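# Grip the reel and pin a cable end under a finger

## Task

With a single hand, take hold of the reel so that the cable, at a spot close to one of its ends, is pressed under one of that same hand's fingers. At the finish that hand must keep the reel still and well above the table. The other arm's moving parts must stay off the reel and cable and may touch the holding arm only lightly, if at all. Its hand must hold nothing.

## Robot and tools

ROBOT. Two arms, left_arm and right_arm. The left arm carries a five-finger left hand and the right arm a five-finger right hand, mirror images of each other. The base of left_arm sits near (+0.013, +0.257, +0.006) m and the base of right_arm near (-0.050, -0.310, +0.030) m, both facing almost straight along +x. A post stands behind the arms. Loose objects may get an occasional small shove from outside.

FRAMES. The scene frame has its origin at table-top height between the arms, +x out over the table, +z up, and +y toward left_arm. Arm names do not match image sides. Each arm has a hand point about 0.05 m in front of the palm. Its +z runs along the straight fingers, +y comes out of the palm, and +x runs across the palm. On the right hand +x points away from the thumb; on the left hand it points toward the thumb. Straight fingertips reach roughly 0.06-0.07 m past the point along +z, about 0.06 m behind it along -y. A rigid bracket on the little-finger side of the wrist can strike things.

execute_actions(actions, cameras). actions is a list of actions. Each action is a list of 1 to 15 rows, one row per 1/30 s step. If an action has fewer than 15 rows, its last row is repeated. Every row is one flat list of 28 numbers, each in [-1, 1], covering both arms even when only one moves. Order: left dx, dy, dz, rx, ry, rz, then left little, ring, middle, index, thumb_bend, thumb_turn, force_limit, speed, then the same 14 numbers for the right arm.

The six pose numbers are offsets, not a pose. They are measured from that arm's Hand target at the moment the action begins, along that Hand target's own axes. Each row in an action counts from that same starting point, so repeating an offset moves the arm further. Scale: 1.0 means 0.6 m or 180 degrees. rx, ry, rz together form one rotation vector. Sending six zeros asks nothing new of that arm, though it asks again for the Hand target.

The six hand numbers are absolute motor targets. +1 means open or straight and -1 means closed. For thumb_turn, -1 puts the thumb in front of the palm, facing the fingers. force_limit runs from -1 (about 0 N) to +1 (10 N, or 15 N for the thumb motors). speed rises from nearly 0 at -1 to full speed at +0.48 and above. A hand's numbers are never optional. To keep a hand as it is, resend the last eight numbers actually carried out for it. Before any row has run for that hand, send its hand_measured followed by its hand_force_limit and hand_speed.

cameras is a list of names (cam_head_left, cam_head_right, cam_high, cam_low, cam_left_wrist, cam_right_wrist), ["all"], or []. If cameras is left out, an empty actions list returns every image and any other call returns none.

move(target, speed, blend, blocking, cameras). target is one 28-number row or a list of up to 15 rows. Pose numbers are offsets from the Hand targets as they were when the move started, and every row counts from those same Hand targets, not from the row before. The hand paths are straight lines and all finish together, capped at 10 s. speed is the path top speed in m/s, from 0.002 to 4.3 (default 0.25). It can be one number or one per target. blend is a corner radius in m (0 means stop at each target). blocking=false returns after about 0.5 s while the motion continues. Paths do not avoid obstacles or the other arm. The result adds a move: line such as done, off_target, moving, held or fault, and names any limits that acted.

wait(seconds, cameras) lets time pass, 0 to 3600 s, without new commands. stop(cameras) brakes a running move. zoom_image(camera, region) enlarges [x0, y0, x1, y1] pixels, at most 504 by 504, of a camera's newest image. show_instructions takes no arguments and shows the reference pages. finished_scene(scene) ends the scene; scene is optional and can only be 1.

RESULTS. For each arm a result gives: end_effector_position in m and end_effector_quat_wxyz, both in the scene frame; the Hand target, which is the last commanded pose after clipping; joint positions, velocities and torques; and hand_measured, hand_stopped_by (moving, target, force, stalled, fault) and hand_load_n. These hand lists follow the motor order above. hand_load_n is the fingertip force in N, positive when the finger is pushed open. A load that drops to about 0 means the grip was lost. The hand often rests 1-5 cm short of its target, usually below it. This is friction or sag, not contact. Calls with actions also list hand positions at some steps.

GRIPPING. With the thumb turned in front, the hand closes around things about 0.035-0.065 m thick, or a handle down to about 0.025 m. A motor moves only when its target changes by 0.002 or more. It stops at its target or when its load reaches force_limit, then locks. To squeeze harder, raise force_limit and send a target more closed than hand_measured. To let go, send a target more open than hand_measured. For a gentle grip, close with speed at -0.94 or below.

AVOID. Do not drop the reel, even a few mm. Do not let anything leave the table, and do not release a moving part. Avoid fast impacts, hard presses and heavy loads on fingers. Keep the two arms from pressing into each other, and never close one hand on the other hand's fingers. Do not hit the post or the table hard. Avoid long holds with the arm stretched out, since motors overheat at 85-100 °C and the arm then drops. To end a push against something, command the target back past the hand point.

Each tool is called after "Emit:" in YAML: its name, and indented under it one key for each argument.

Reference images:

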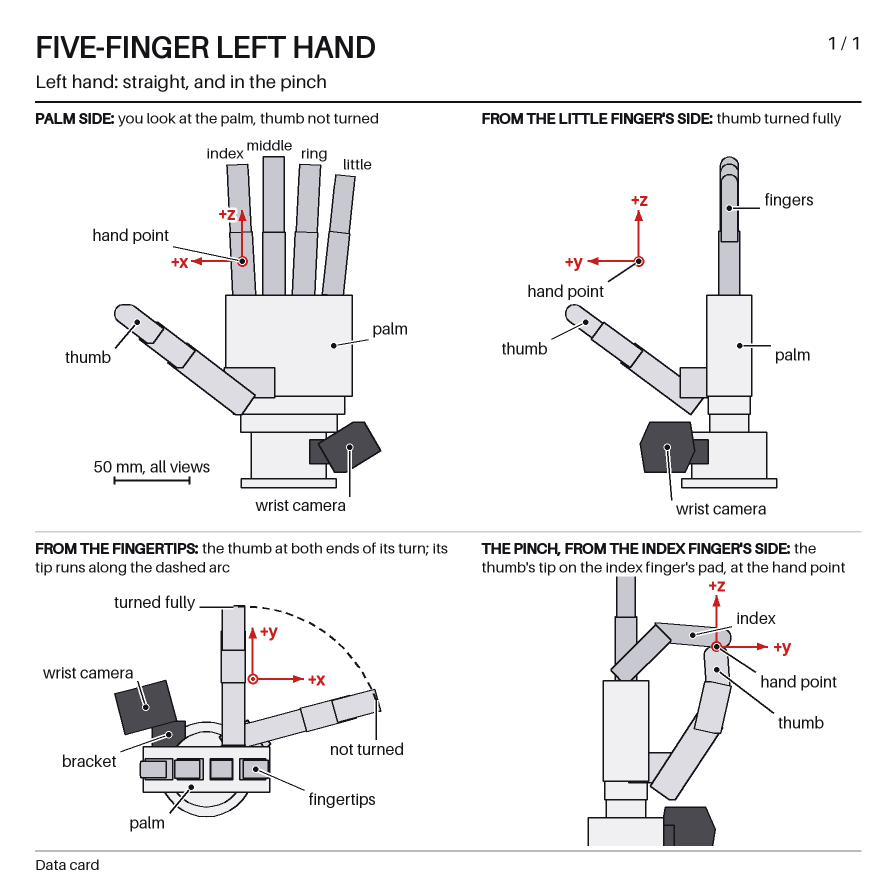

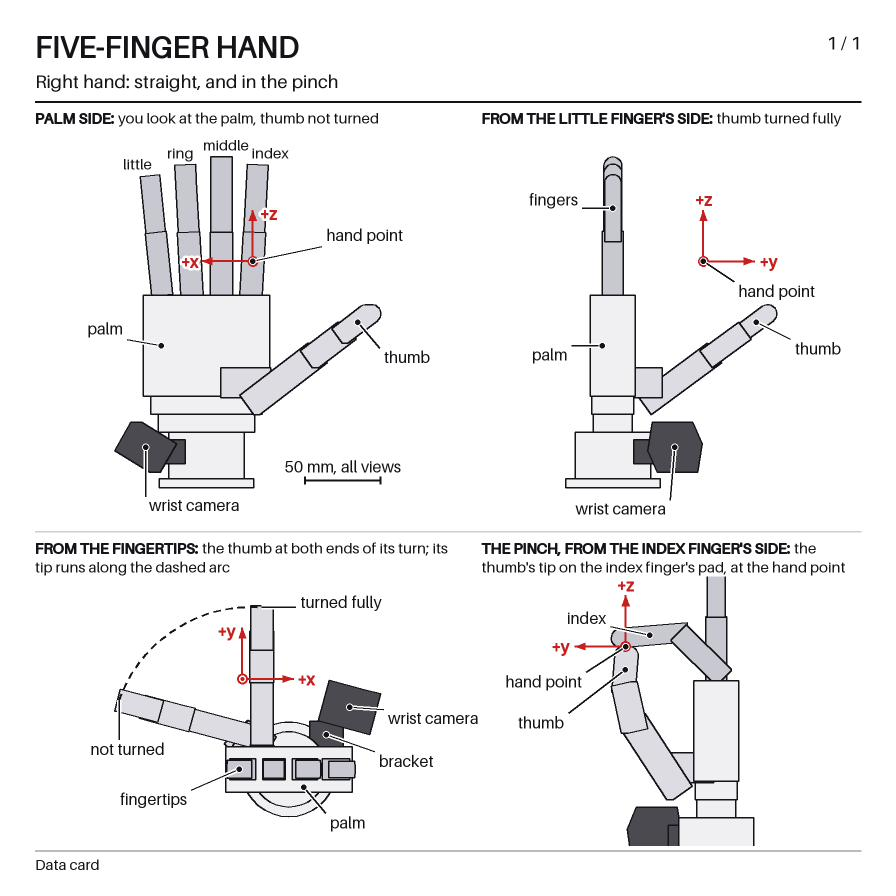

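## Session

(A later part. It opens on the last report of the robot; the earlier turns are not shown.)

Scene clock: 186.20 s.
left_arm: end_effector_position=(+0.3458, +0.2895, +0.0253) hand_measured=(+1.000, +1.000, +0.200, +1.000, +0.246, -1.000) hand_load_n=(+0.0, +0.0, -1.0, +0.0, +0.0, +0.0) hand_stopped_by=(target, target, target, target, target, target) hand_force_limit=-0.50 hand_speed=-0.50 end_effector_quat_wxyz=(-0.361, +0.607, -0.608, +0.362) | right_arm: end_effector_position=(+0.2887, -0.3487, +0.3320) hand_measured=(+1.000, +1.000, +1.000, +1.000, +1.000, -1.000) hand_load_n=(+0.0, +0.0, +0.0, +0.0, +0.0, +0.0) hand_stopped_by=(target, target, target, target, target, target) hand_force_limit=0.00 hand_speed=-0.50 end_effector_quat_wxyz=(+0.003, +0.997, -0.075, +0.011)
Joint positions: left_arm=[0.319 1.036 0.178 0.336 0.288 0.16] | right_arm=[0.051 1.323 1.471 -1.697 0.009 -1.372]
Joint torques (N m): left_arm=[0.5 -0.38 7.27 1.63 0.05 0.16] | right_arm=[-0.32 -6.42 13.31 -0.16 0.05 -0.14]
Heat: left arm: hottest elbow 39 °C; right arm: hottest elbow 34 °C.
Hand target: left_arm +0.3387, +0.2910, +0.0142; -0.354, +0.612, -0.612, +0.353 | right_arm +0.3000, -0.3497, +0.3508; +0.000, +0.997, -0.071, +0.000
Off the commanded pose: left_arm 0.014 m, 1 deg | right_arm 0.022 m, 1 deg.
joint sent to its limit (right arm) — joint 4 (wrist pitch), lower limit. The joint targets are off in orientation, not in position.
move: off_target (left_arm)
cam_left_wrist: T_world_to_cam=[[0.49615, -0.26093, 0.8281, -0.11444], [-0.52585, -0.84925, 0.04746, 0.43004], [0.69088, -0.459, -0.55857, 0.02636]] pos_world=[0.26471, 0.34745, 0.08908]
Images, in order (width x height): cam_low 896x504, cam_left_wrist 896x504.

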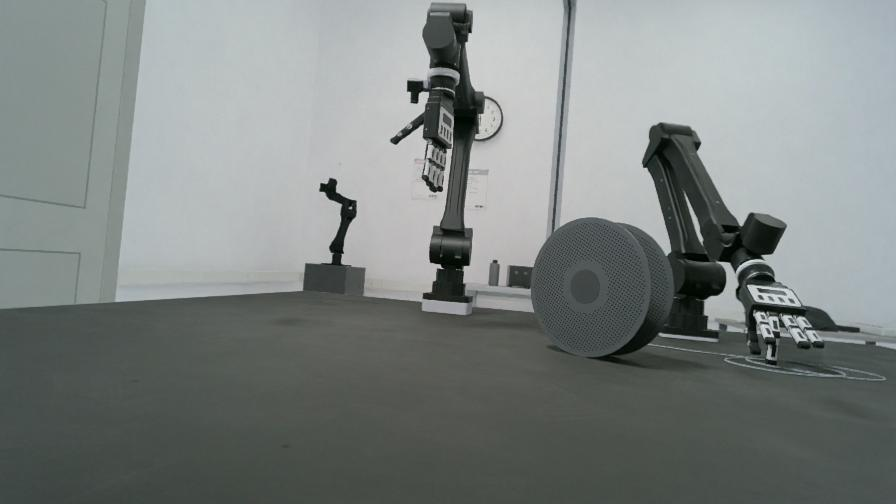

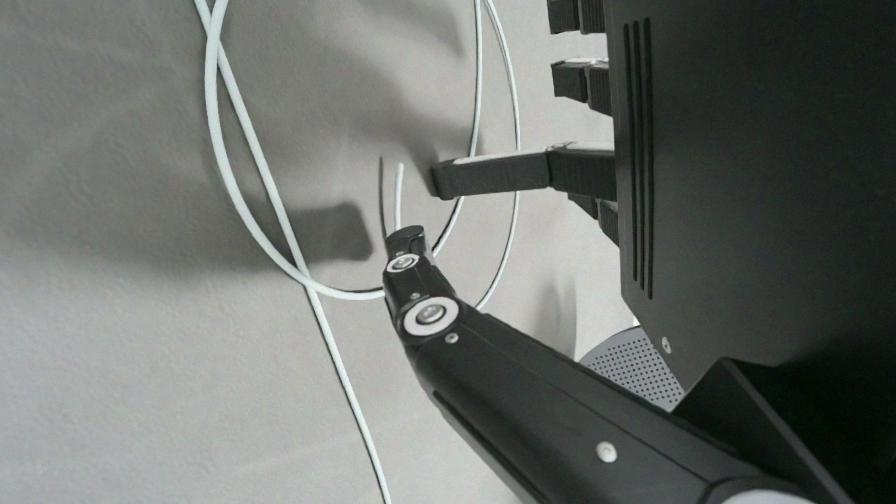

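Emit:
move:
  target: [0,-0.0051,-0.0145,0,0,0, 1,1,0.2,1,0.245,-1,-0.5,-0.5, 0,0,0,0,0,0, 1,1,1,1,1,-1,0,-0.5]
  speed: 0.03
  cameras: ["cam_left_wrist","cam_low"]

Emit:
zoom_image:
  camera: "cam_left_wrist"
  region: [280, 110, 530, 310]

Scene clock: 187.97 s.
left_arm: end_effector_position=(+0.3386, +0.2897, +0.0255) hand_measured=(+1.000, +1.000, +0.200, +1.000, +0.246, -1.000) hand_load_n=(+0.0, +0.0, +0.5, -0.5, +0.0, +0.0) hand_stopped_by=(target, target, target, target, target, target) hand_force_limit=-0.50 hand_speed=-0.50 end_effector_quat_wxyz=(-0.357, +0.611, -0.609, +0.359) | right_arm: end_effector_position=(+0.2887, -0.3487, +0.3320) hand_measured=(+1.000, +1.000, +1.000, +1.000, +1.000, -1.000) hand_load_n=(+0.0, +0.0, +0.0, +0.0, +0.0, +0.0) hand_stopped_by=(target, target, target, target, target, target) hand_force_limit=0.00 hand_speed=-0.50 end_effector_quat_wxyz=(+0.003, +0.997, -0.075, +0.011)
Joint positions: left_arm=[0.329 0.997 0.171 0.292 0.294 0.166] | right_arm=[0.051 1.323 1.471 -1.697 0.009 -1.372]
Joint torques (N m): left_arm=[0.44 -2.26 7.91 0.9 0.16 0.16] | right_arm=[-0.15 -6.3 13.3 -0.13 0.06 -0.15]
Heat: left arm: hottest elbow 38 °C; right arm: hottest elbow 35 °C.
Hand target: left_arm +0.3325, +0.2910, +0.0210; -0.354, +0.612, -0.612, +0.353 | right_arm +0.3000, -0.3497, +0.3508; +0.000, +0.997, -0.071, +0.000
Off the commanded pose: left_arm 0.007 m, 1 deg | right_arm 0.022 m, 1 deg.
joint sent to its limit (right arm) — joint 4 (wrist pitch), lower limit. The joint targets are off in orientation, not in position.
move: done
cam_left_wrist: T_world_to_cam=[[0.50583, -0.2578, 0.82321, -0.11501], [-0.5232, -0.85042, 0.05517, 0.4256], [0.68585, -0.45861, -0.56505, 0.03328]] pos_world=[0.25803, 0.34755, 0.09]
Images, in order (width x height): cam_low 896x504, cam_left_wrist 896x504.

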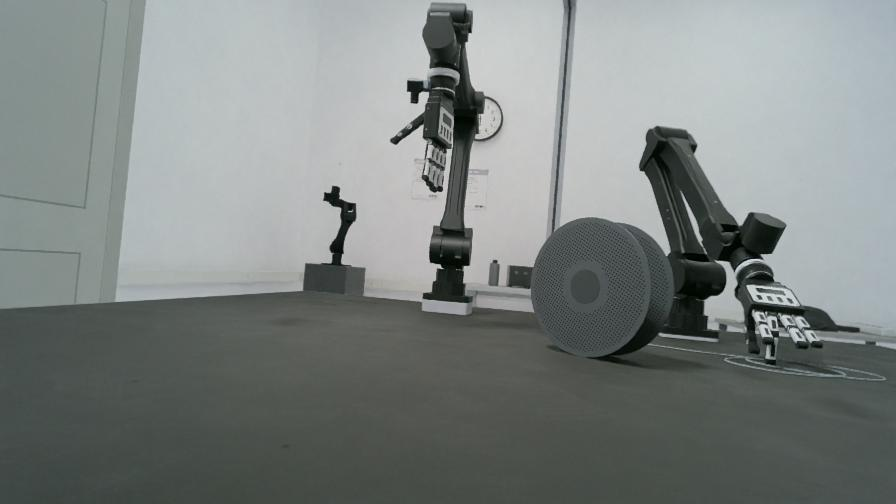

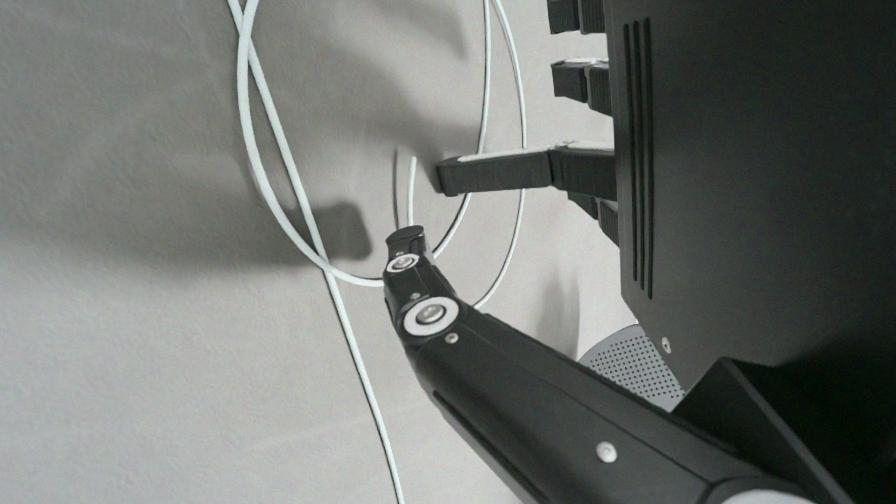

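Scaled by 2.016 from the camera's image (finer frame: 1280x720).

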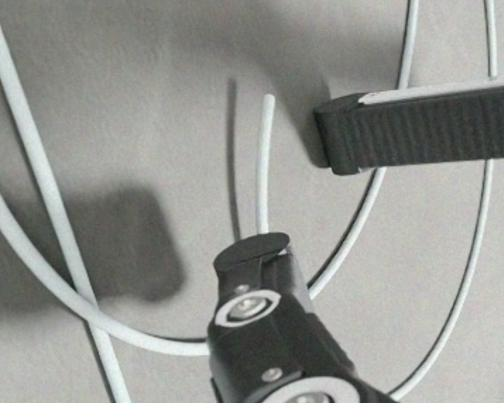

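Emit:
move:
  target: [0,0,0,0,0,0, 1,1,-0.5,1,0.245,-1,-0.3,-0.9, 0,0,0,0,0,0, 1,1,1,1,1,-1,0,-0.5]
  cameras: ["cam_left_wrist","cam_low"]

Emit:
zoom_image:
  camera: "cam_left_wrist"
  region: [280, 110, 530, 310]

Scene clock: 191.07 s.
left_arm: end_effector_position=(+0.3379, +0.2894, +0.0250) hand_measured=(+1.000, +1.000, -0.272, +1.000, +0.246, -1.000) hand_load_n=(+0.0, +0.0, +4.5, -0.5, +0.5, +0.0) hand_stopped_by=(target, target, force, target, target, target) hand_force_limit=-0.30 hand_speed=-0.90 end_effector_quat_wxyz=(-0.356, +0.611, -0.610, +0.358) | right_arm: end_effector_position=(+0.2887, -0.3487, +0.3320) hand_measured=(+1.000, +1.000, +1.000, +1.000, +1.000, -1.000) hand_load_n=(+0.0, +0.0, +0.0, +0.0, +0.0, +0.0) hand_stopped_by=(target, target, target, target, target, target) hand_force_limit=0.00 hand_speed=-0.50 end_effector_quat_wxyz=(+0.003, +0.997, -0.075, +0.011)
Joint positions: left_arm=[0.329 0.996 0.171 0.288 0.294 0.167] | right_arm=[0.051 1.323 1.471 -1.697 0.009 -1.372]
Joint torques (N m): left_arm=[0.44 -2.08 7.91 1.05 0.13 0.16] | right_arm=[-0.21 -6.3 13.3 -0.17 0.06 -0.15]
Heat: left arm: hottest elbow 38 °C; right arm: hottest elbow 35 °C.
Hand target: left_arm +0.3325, +0.2910, +0.0211; -0.354, +0.612, -0.612, +0.353 | right_arm +0.3000, -0.3497, +0.3508; +0.000, +0.997, -0.071, +0.000
Off the commanded pose: left_arm 0.007 m, 1 deg | right_arm 0.022 m, 1 deg.
joint sent to its limit (right arm) — joint 4 (wrist pitch), lower limit. The joint targets are off in orientation, not in position.
move: done
cam_left_wrist: T_world_to_cam=[[0.5082, -0.25795, 0.82171, -0.11496], [-0.52377, -0.84994, 0.05712, 0.42508], [0.68367, -0.45941, -0.56704, 0.03442]] pos_world=[0.25754, 0.34745, 0.0897]
Images, in order (width x height): cam_low 896x504, cam_left_wrist 896x504.

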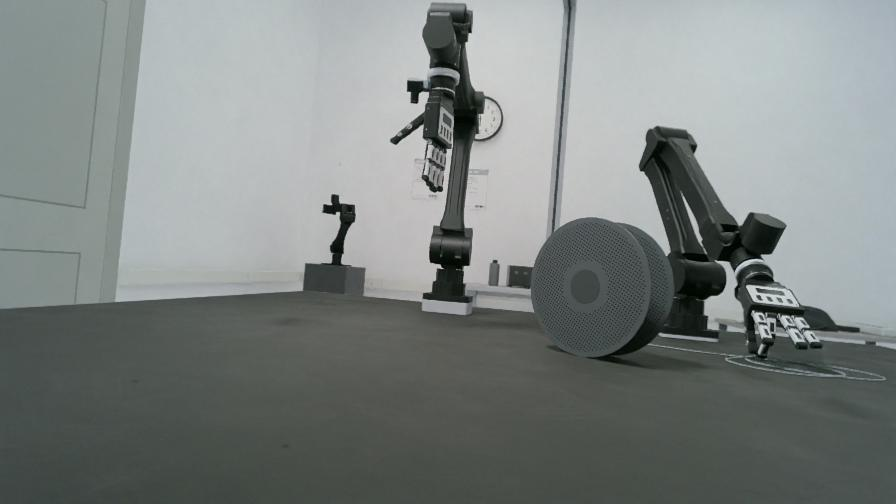

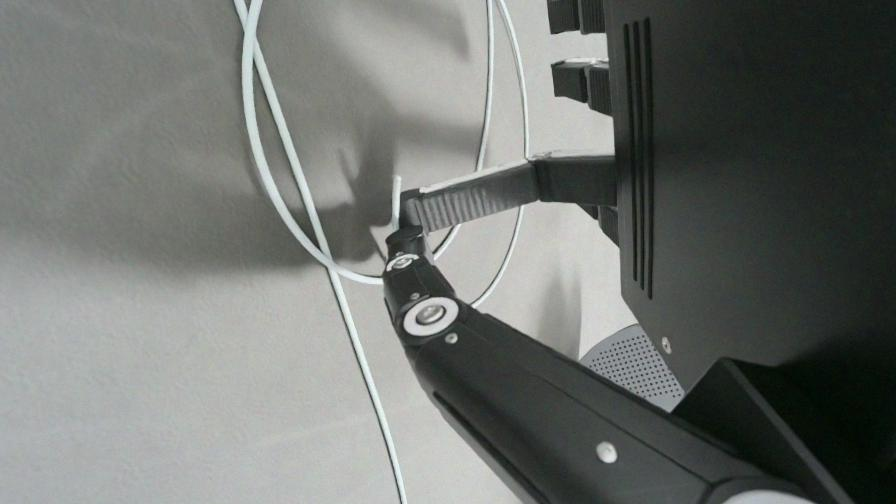

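Scaled by 2.016 from the camera's image (finer frame: 1280x720).

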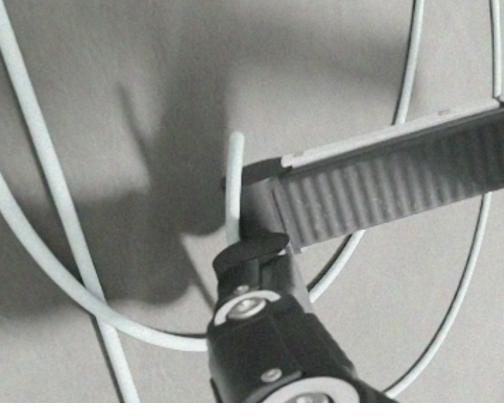

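Emit:
move:
  target: [0,-0.0577,-0.0333,0,0,0, 1,1,-0.5,1,0.245,-1,-0.3,-0.9, 0,0,0,0,0,0, 1,1,1,1,1,-1,0,-0.5]
  speed: 0.04
  cameras: ["cam_left_wrist","cam_low"]

Emit:
zoom_image:
  camera: "cam_left_wrist"
  region: [280, 110, 530, 310]

Emit:
zoom_image:
  camera: "cam_low"
  region: [700, 290, 896, 400]

Scene clock: 193.00 s.
left_arm: end_effector_position=(+0.3183, +0.2826, +0.0410) hand_measured=(+1.000, +1.000, -0.272, +1.000, +0.246, -1.000) hand_load_n=(+0.0, +0.0, +4.5, -0.5, +1.0, +0.0) hand_stopped_by=(target, target, force, target, target, target) hand_force_limit=-0.30 hand_speed=-0.90 end_effector_quat_wxyz=(-0.336, +0.622, -0.615, +0.349) | right_arm: end_effector_position=(+0.2887, -0.3487, +0.3320) hand_measured=(+1.000, +1.000, +1.000, +1.000, +1.000, -1.000) hand_load_n=(+0.0, +0.0, +0.0, +0.0, +0.0, +0.0) hand_stopped_by=(target, target, target, target, target, target) hand_force_limit=0.00 hand_speed=-0.50 end_effector_quat_wxyz=(+0.003, +0.997, -0.075, +0.011)
Joint positions: left_arm=[0.329 0.811 0.19 0.033 0.294 0.167] | right_arm=[0.051 1.323 1.471 -1.697 0.009 -1.372]
Joint torques (N m): left_arm=[0.44 -1.03 13.71 1.03 0.11 0.15] | right_arm=[-0.15 -6.3 13.33 -0.14 0.06 -0.15]
Heat: left arm: hottest elbow 38 °C; right arm: hottest elbow 35 °C.
Hand target: left_arm +0.3325, +0.2909, +0.0610; -0.354, +0.612, -0.612, +0.353 | right_arm +0.3000, -0.3497, +0.3508; +0.000, +0.997, -0.071, +0.000
Off the commanded pose: left_arm 0.026 m, 2 deg | right_arm 0.022 m, 1 deg.
joint sent to its limit (right arm) — joint 4 (wrist pitch), lower limit. The joint targets are off in orientation, not in position.
move: off_target (left_arm)
cam_left_wrist: T_world_to_cam=[[0.54677, -0.24445, 0.80081, -0.13517], [-0.52012, -0.84867, 0.09606, 0.40498], [0.65614, -0.46904, -0.59117, 0.06617]] pos_world=[0.24113, 0.34169, 0.10846]
Images, in order (width x height): cam_low 896x504, cam_left_wrist 896x504.

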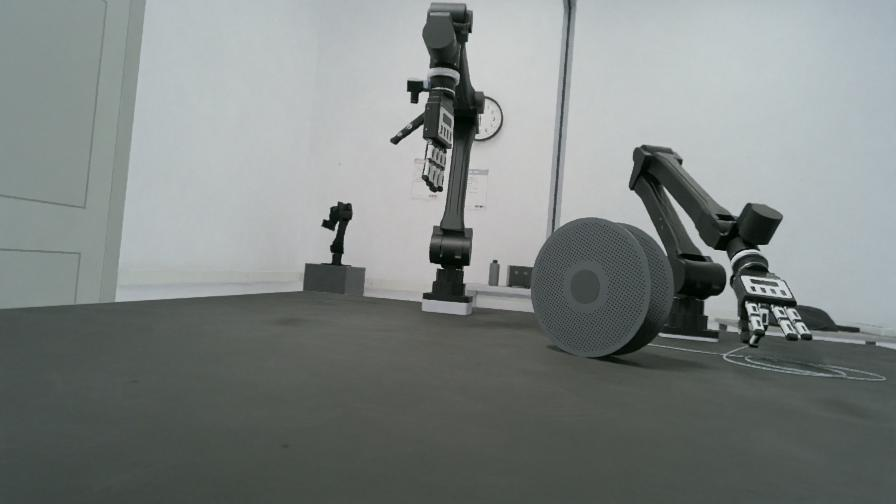

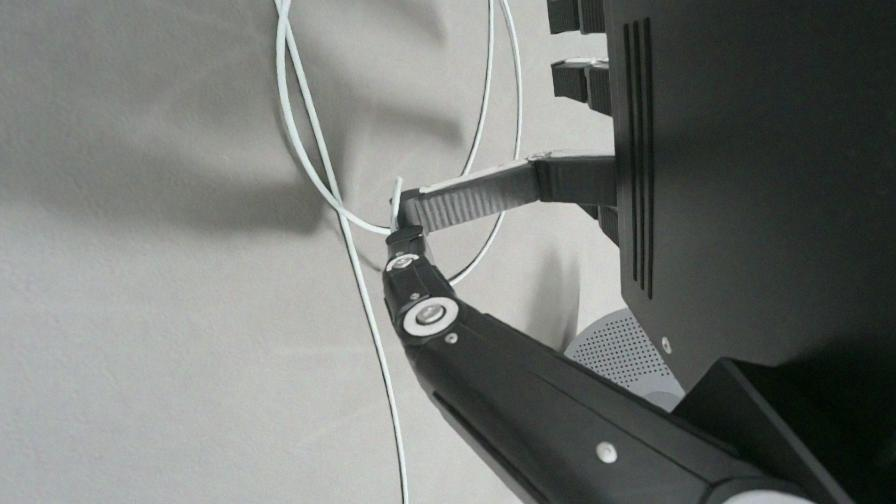

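Scaled by 2.016 from the camera's image (finer frame: 1280x720).

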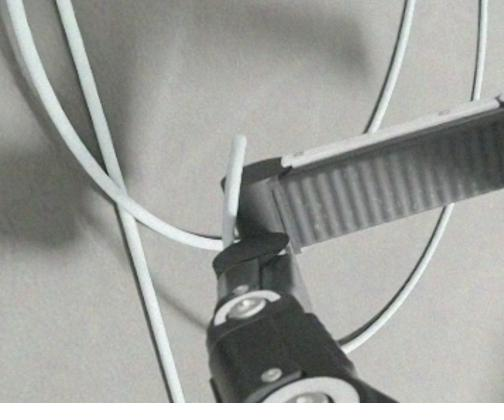

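Scaled by 2.571 from the camera's image (finer frame: 1280x720).

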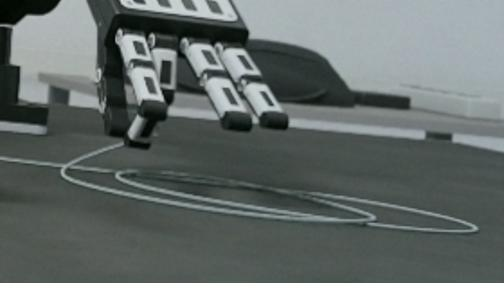

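Emit:
move:
  target:
    - [0,0,0,0,0,0, 1,1,-0.7,1,0.245,-1,0.0,-0.9, 0,0,0,0,0,0, 1,1,1,1,1,-1,0,-0.5]
    - [0.0848,-0.2069,-0.105,0,0,0, 1,1,-0.7,1,0.245,-1,0.0,-0.9, 0,0,0,0,0,0, 1,1,1,1,1,-1,0,-0.5]
  speed: 0.06
  cameras: ["cam_left_wrist","cam_low","cam_high","cam_head_left"]

Emit:
zoom_image:
  camera: "cam_low"
  region: [600, 230, 896, 400]

Scene clock: 208.23 s.
left_arm: end_effector_position=(+0.3314, +0.2419, +0.1724) hand_measured=(+1.000, +1.000, -0.278, +1.000, +0.246, -1.000) hand_load_n=(+0.0, +0.0, +6.5, +0.0, +1.0, +0.0) hand_stopped_by=(target, target, force, target, target, target) hand_force_limit=0.00 hand_speed=-0.90 end_effector_quat_wxyz=(-0.342, +0.619, -0.621, +0.339) | right_arm: end_effector_position=(+0.2887, -0.3487, +0.3320) hand_measured=(+1.000, +1.000, +1.000, +1.000, +1.000, -1.000) hand_load_n=(+0.0, +0.0, +0.0, -0.5, +0.0, +0.0) hand_stopped_by=(target, target, target, target, target, target) hand_force_limit=0.00 hand_speed=-0.50 end_effector_quat_wxyz=(+0.003, +0.997, -0.075, +0.011)
Joint positions: left_arm=[0.077 0.589 0.496 -0.475 0.069 0.05] | right_arm=[0.051 1.323 1.471 -1.697 0.009 -1.372]
Joint torques (N m): left_arm=[-1.03 -0.26 16.31 1.07 -0.23 -0.03] | right_arm=[-0.21 -6.3 13.33 -0.17 0.06 -0.15]
Heat: left arm: hottest elbow 40 °C; right arm: hottest elbow 36 °C.
Hand target: left_arm +0.3399, +0.2399, +0.2000; -0.354, +0.612, -0.612, +0.353 | right_arm +0.3000, -0.3497, +0.3508; +0.000, +0.997, -0.071, +0.000
Off the commanded pose: left_arm 0.029 m, 3 deg | right_arm 0.022 m, 1 deg.
joint sent to its limit (right arm) — joint 4 (wrist pitch), lower limit. The joint targets are off in orientation, not in position.
move: off_target (left_arm)
cam_left_wrist: T_world_to_cam=[[0.55254, -0.26562, 0.79003, -0.25252], [-0.52044, -0.85032, 0.0781, 0.36826], [0.65102, -0.45432, -0.60808, 0.11726]] pos_world=[0.25485, 0.29934, 0.24204]
Images, in order (width x height): cam_head_left 896x504, cam_high 896x504, cam_low 896x504, cam_left_wrist 896x504.

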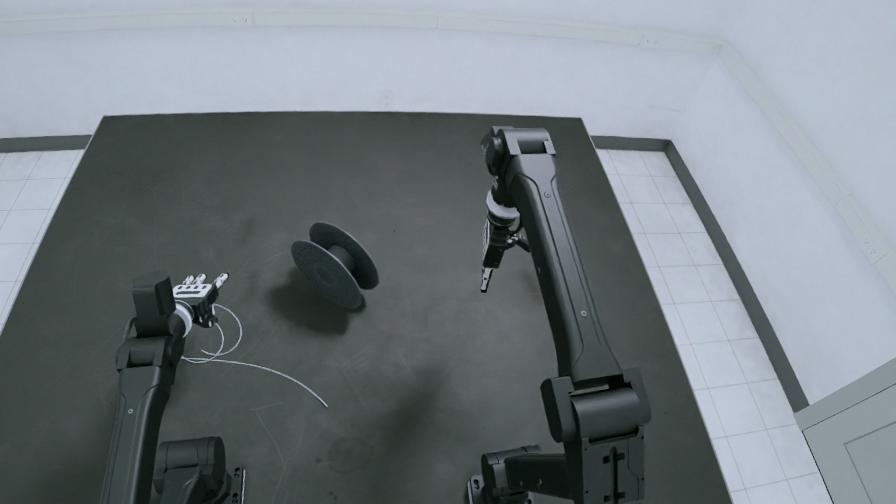

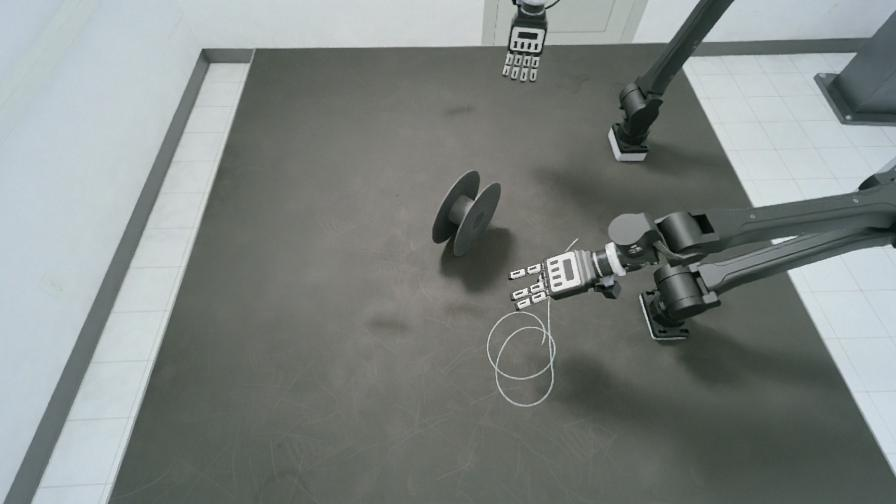

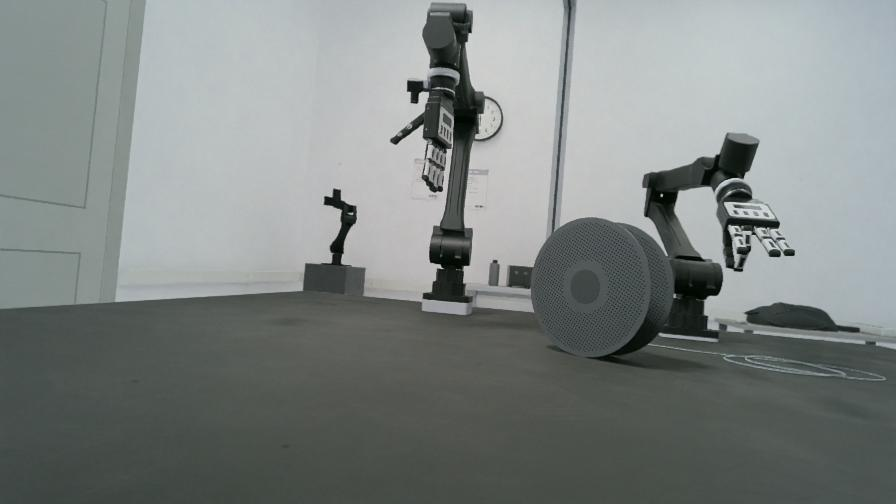

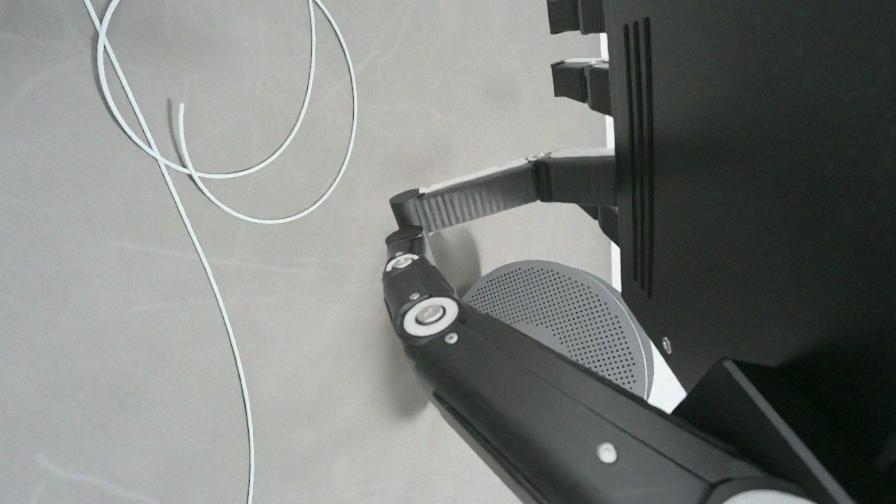

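Scaled by 1.703 from the camera's image (finer frame: 1280x720).

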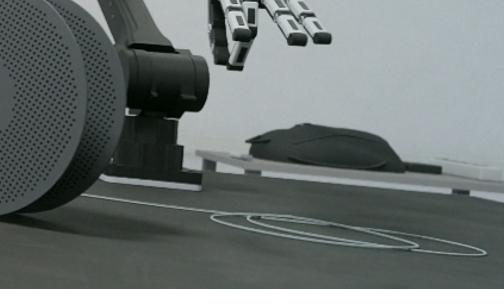

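Emit:
zoom_image:
  camera: "cam_left_wrist"
  region: [80, 50, 380, 250]

Emit:
zoom_image:
  camera: "cam_high"
  region: [460, 220, 620, 420]

Scaled by 1.680 from the camera's image (finer frame: 1280x720).

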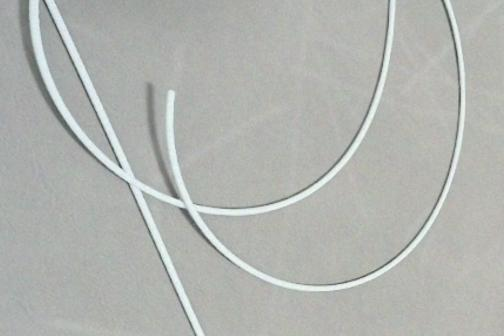

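Scaled by 2.520 from the camera's image (finer frame: 1280x720).

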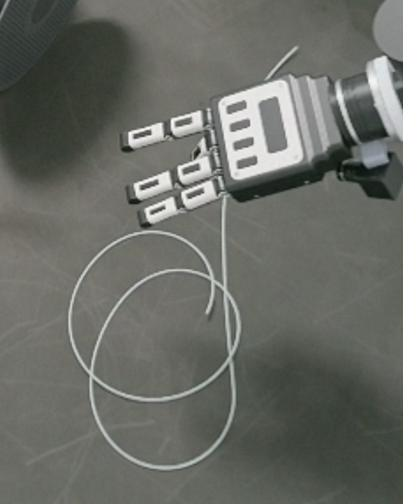

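Emit:
move:
  target: [-0.1118,0.2505,0.0928,0,0.0674,0.0389, 1,1,0.2,1,0.245,-1,0.0,-0.5, 0,0,0,0,0,0, 1,1,1,1,1,-1,0,-0.5]
  speed: 0.12
  cameras: ["cam_left_wrist","cam_low","cam_high"]

Emit:
zoom_image:
  camera: "cam_left_wrist"
  region: [200, 50, 530, 310]

Scene clock: 215.33 s.
left_arm: end_effector_position=(+0.3131, +0.3052, +0.0435) hand_measured=(+1.000, +1.000, +0.200, +1.000, +0.246, -1.000) hand_load_n=(+0.0, +0.0, +0.0, +0.0, +0.0, +0.0) hand_stopped_by=(target, target, target, target, target, target) hand_force_limit=0.00 hand_speed=-0.50 end_effector_quat_wxyz=(+0.304, -0.537, +0.680, -0.395) | right_arm: end_effector_position=(+0.2887, -0.3487, +0.3320) hand_measured=(+1.000, +1.000, +1.000, +1.000, +1.000, -1.000) hand_load_n=(+0.0, -0.5, +0.0, +0.0, +0.0, +0.0) hand_stopped_by=(target, target, target, target, target, target) hand_force_limit=0.00 hand_speed=-0.50 end_effector_quat_wxyz=(+0.003, +0.997, -0.075, +0.011)
Joint positions: left_arm=[0.57 0.947 0.26 -0.022 0.686 0.485] | right_arm=[0.051 1.323 1.471 -1.697 0.009 -1.372]
Joint torques (N m): left_arm=[0.15 -1.2 9.07 1.62 0.42 0.16] | right_arm=[-0.26 -6.36 13.31 -0.14 0.06 -0.15]
Heat: left arm: hottest elbow 41 °C; right arm: hottest elbow 36 °C.
Hand target: left_arm +0.3131, +0.3072, +0.0421; +0.309, -0.533, +0.682, -0.394 | right_arm +0.3000, -0.3497, +0.3508; +0.000, +0.997, -0.071, +0.000
Off the commanded pose: left_arm 0.002 m, 1 deg | right_arm 0.022 m, 1 deg.
joint sent to its limit (right arm) — joint 4 (wrist pitch), lower limit. The joint targets are off in orientation, not in position.
move: done
cam_left_wrist: T_world_to_cam=[[0.44583, -0.36904, 0.8155, -0.05988], [-0.70972, -0.70092, 0.07081, 0.43653], [0.54547, -0.61035, -0.57441, 0.15877]] pos_world=[0.24991, 0.38078, 0.10912]
Images, in order (width x height): cam_high 896x504, cam_low 896x504, cam_left_wrist 896x504.

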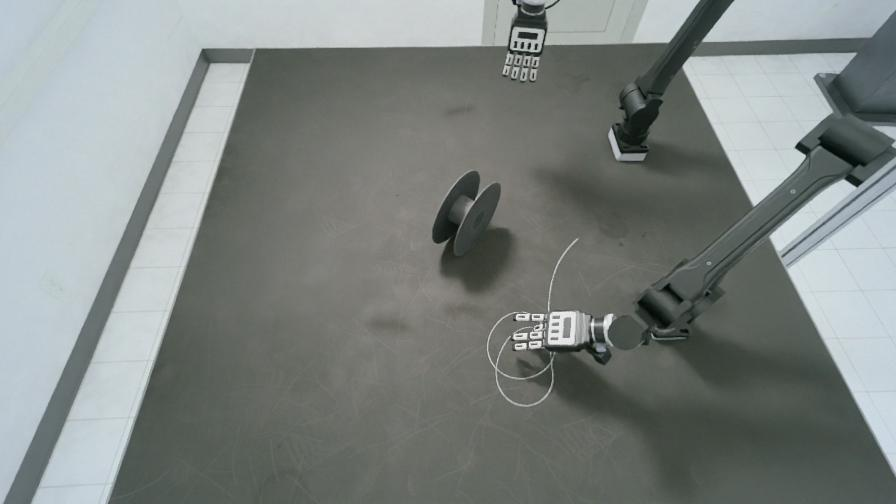

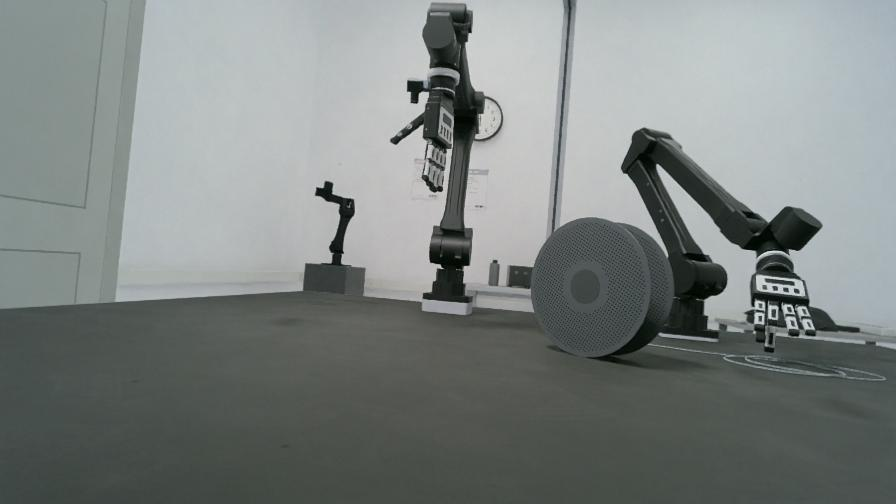

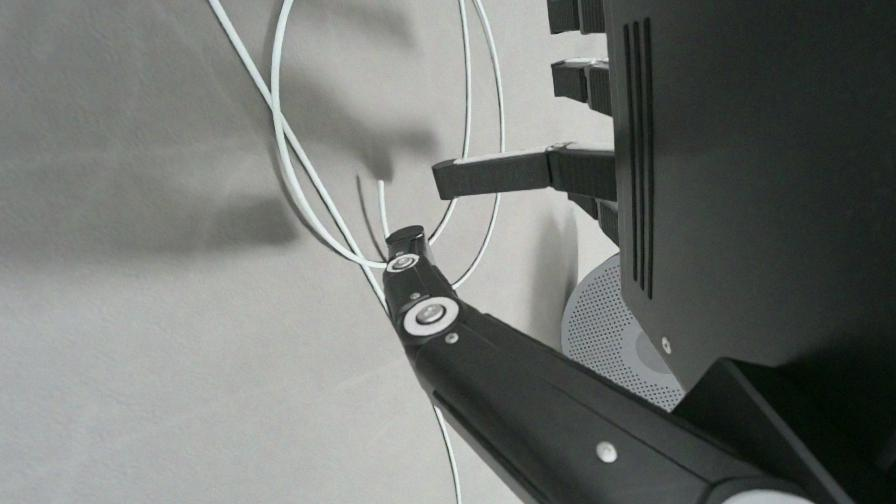

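Scaled by 1.527 from the camera's image (finer frame: 1280x720).

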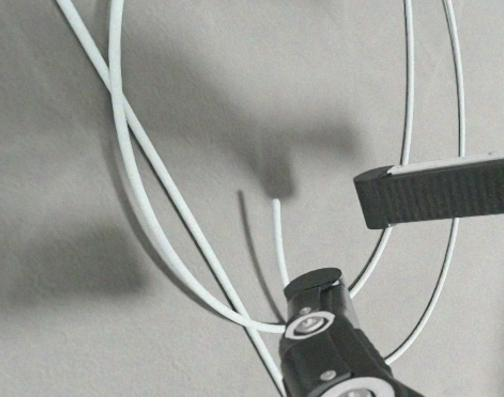

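Emit:
move:
  target: [-0.0016,0.0285,0.016,0,0,0, 1,1,0.2,1,0.245,-1,0.0,-0.5, 0,0,0,0,0,0, 1,1,1,1,1,-1,0,-0.5]
  speed: 0.04
  cameras: ["cam_left_wrist","cam_low"]

Emit:
zoom_image:
  camera: "cam_left_wrist"
  region: [280, 110, 530, 310]

Scene clock: 217.90 s.
left_arm: end_effector_position=(+0.3146, +0.3063, +0.0258) hand_measured=(+1.000, +1.000, +0.200, +1.000, +0.246, -1.000) hand_load_n=(-0.5, -0.5, +0.0, +0.0, +0.0, +0.0) hand_stopped_by=(target, target, target, target, target, target) hand_force_limit=0.00 hand_speed=-0.50 end_effector_quat_wxyz=(+0.307, -0.534, +0.681, -0.396) | right_arm: end_effector_position=(+0.2887, -0.3487, +0.3320) hand_measured=(+1.000, +1.000, +1.000, +1.000, +1.000, -1.000) hand_load_n=(-0.5, +0.0, +0.0, +0.0, +0.0, +0.0) hand_stopped_by=(target, target, target, target, target, target) hand_force_limit=0.00 hand_speed=-0.50 end_effector_quat_wxyz=(+0.003, +0.997, -0.075, +0.011)
Joint positions: left_arm=[0.571 1.03 0.233 0.093 0.69 0.49] | right_arm=[0.051 1.323 1.471 -1.697 0.009 -1.372]
Joint torques (N m): left_arm=[0.38 -1.2 8.09 1.59 0.4 0.15] | right_arm=[-0.15 -6.24 13.3 -0.14 0.05 -0.15]
Heat: left arm: hottest elbow 40 °C; right arm: hottest elbow 36 °C.
Hand target: left_arm +0.3131, +0.3082, +0.0224; +0.309, -0.533, +0.682, -0.394 | right_arm +0.3000, -0.3497, +0.3508; +0.000, +0.997, -0.071, +0.000
Off the commanded pose: left_arm 0.004 m, 0 deg | right_arm 0.022 m, 1 deg.
joint sent to its limit (right arm) — joint 4 (wrist pitch), lower limit. The joint targets are off in orientation, not in position.
move: done
cam_left_wrist: T_world_to_cam=[[0.43983, -0.37384, 0.81658, -0.04242], [-0.71236, -0.69891, 0.06372, 0.4401], [0.5469, -0.60972, -0.57371, 0.14785]] pos_world=[0.25131, 0.38188, 0.09142]
Images, in order (width x height): cam_low 896x504, cam_left_wrist 896x504.

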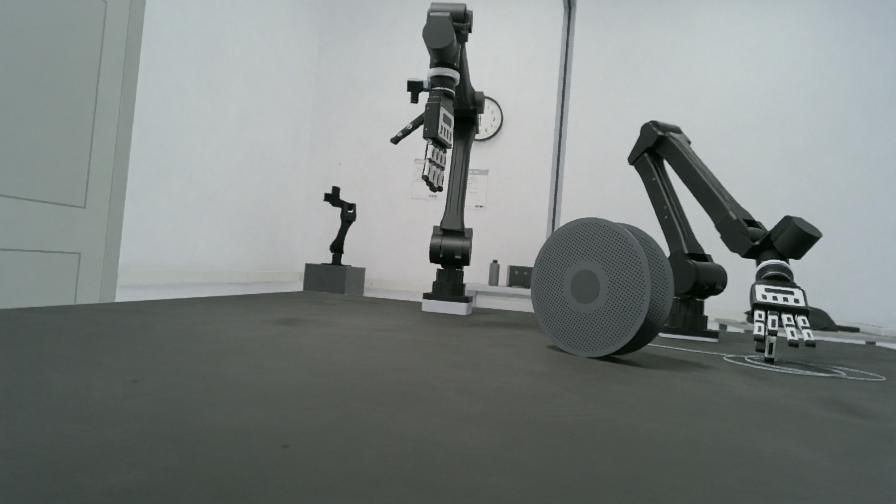

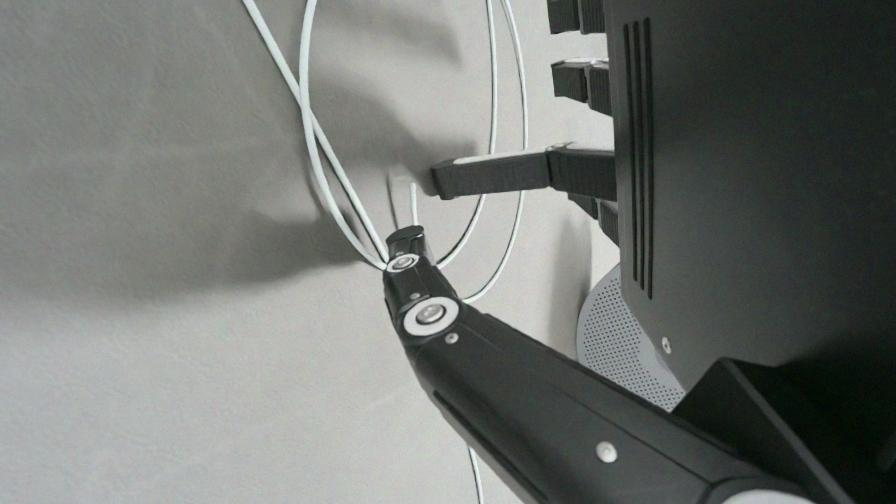

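Scaled by 2.016 from the camera's image (finer frame: 1280x720).

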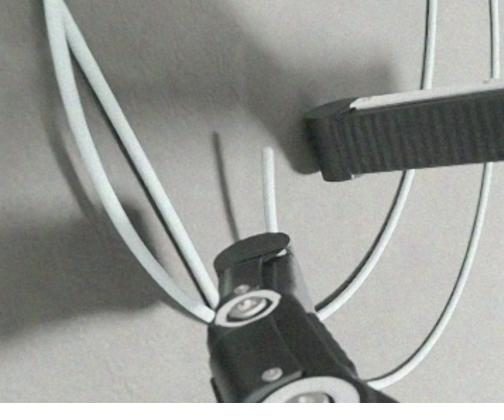

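Emit:
move:
  target: [0,0,0,0,0,0, 1,1,-0.5,1,0.245,-1,-0.3,-0.9, 0,0,0,0,0,0, 1,1,1,1,1,-1,0,-0.5]
  cameras: ["cam_left_wrist","cam_low"]

Emit:
zoom_image:
  camera: "cam_left_wrist"
  region: [280, 110, 530, 310]

Scene clock: 220.30 s.
left_arm: end_effector_position=(+0.3146, +0.3063, +0.0258) hand_measured=(+1.000, +1.000, -0.272, +1.000, +0.246, -1.000) hand_load_n=(+0.0, +0.0, +4.5, +0.0, +1.0, +0.0) hand_stopped_by=(target, target, force, target, target, target) hand_force_limit=-0.30 hand_speed=-0.90 end_effector_quat_wxyz=(+0.307, -0.534, +0.681, -0.396) | right_arm: end_effector_position=(+0.2887, -0.3487, +0.3320) hand_measured=(+1.000, +1.000, +1.000, +1.000, +1.000, -1.000) hand_load_n=(+0.0, +0.0, +0.0, +0.0, +0.0, +0.0) hand_stopped_by=(target, target, target, target, target, target) hand_force_limit=0.00 hand_speed=-0.50 end_effector_quat_wxyz=(+0.003, +0.997, -0.075, +0.011)
Joint positions: left_arm=[0.571 1.03 0.233 0.093 0.69 0.49] | right_arm=[0.051 1.323 1.471 -1.697 0.009 -1.372]
Joint torques (N m): left_arm=[0.38 -1.2 8.08 1.63 0.4 0.15] | right_arm=[-0.21 -6.42 13.3 -0.18 0.06 -0.14]
Heat: left arm: hottest elbow 40 °C; right arm: hottest elbow 36 °C.
Hand target: left_arm +0.3131, +0.3082, +0.0224; +0.309, -0.533, +0.682, -0.394 | right_arm +0.3000, -0.3497, +0.3508; +0.000, +0.997, -0.071, +0.000
Off the commanded pose: left_arm 0.004 m, 0 deg | right_arm 0.022 m, 1 deg.
joint sent to its limit (right arm) — joint 4 (wrist pitch), lower limit. The joint targets are off in orientation, not in position.
move: done
cam_left_wrist: T_world_to_cam=[[0.43983, -0.37384, 0.81658, -0.04242], [-0.71236, -0.69891, 0.06372, 0.4401], [0.5469, -0.60972, -0.57371, 0.14785]] pos_world=[0.25131, 0.38188, 0.09142]
Images, in order (width x height): cam_low 896x504, cam_left_wrist 896x504.

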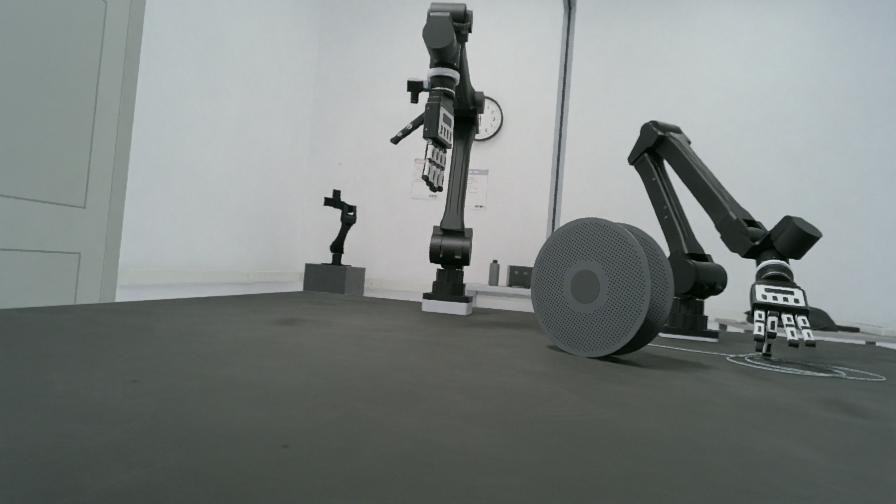

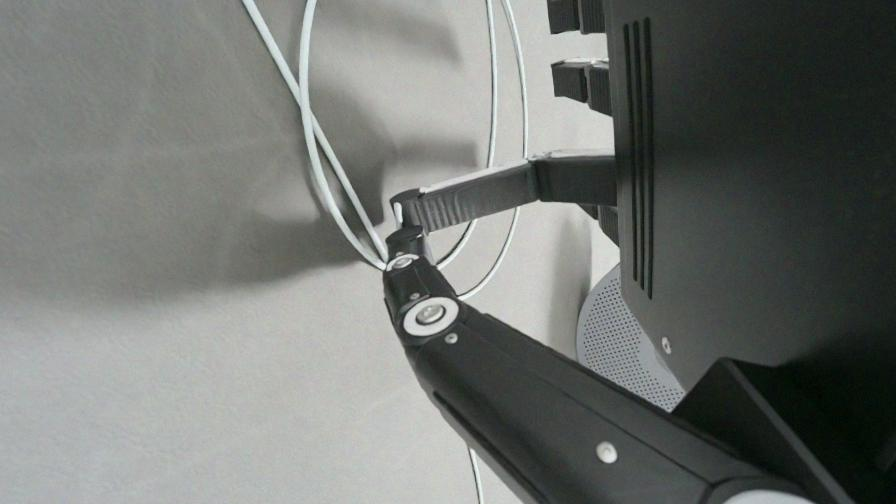

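Scaled by 2.016 from the camera's image (finer frame: 1280x720).

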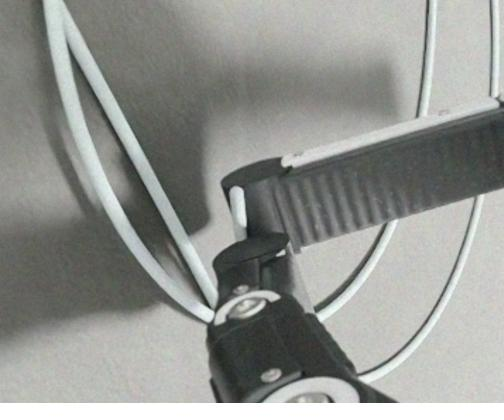

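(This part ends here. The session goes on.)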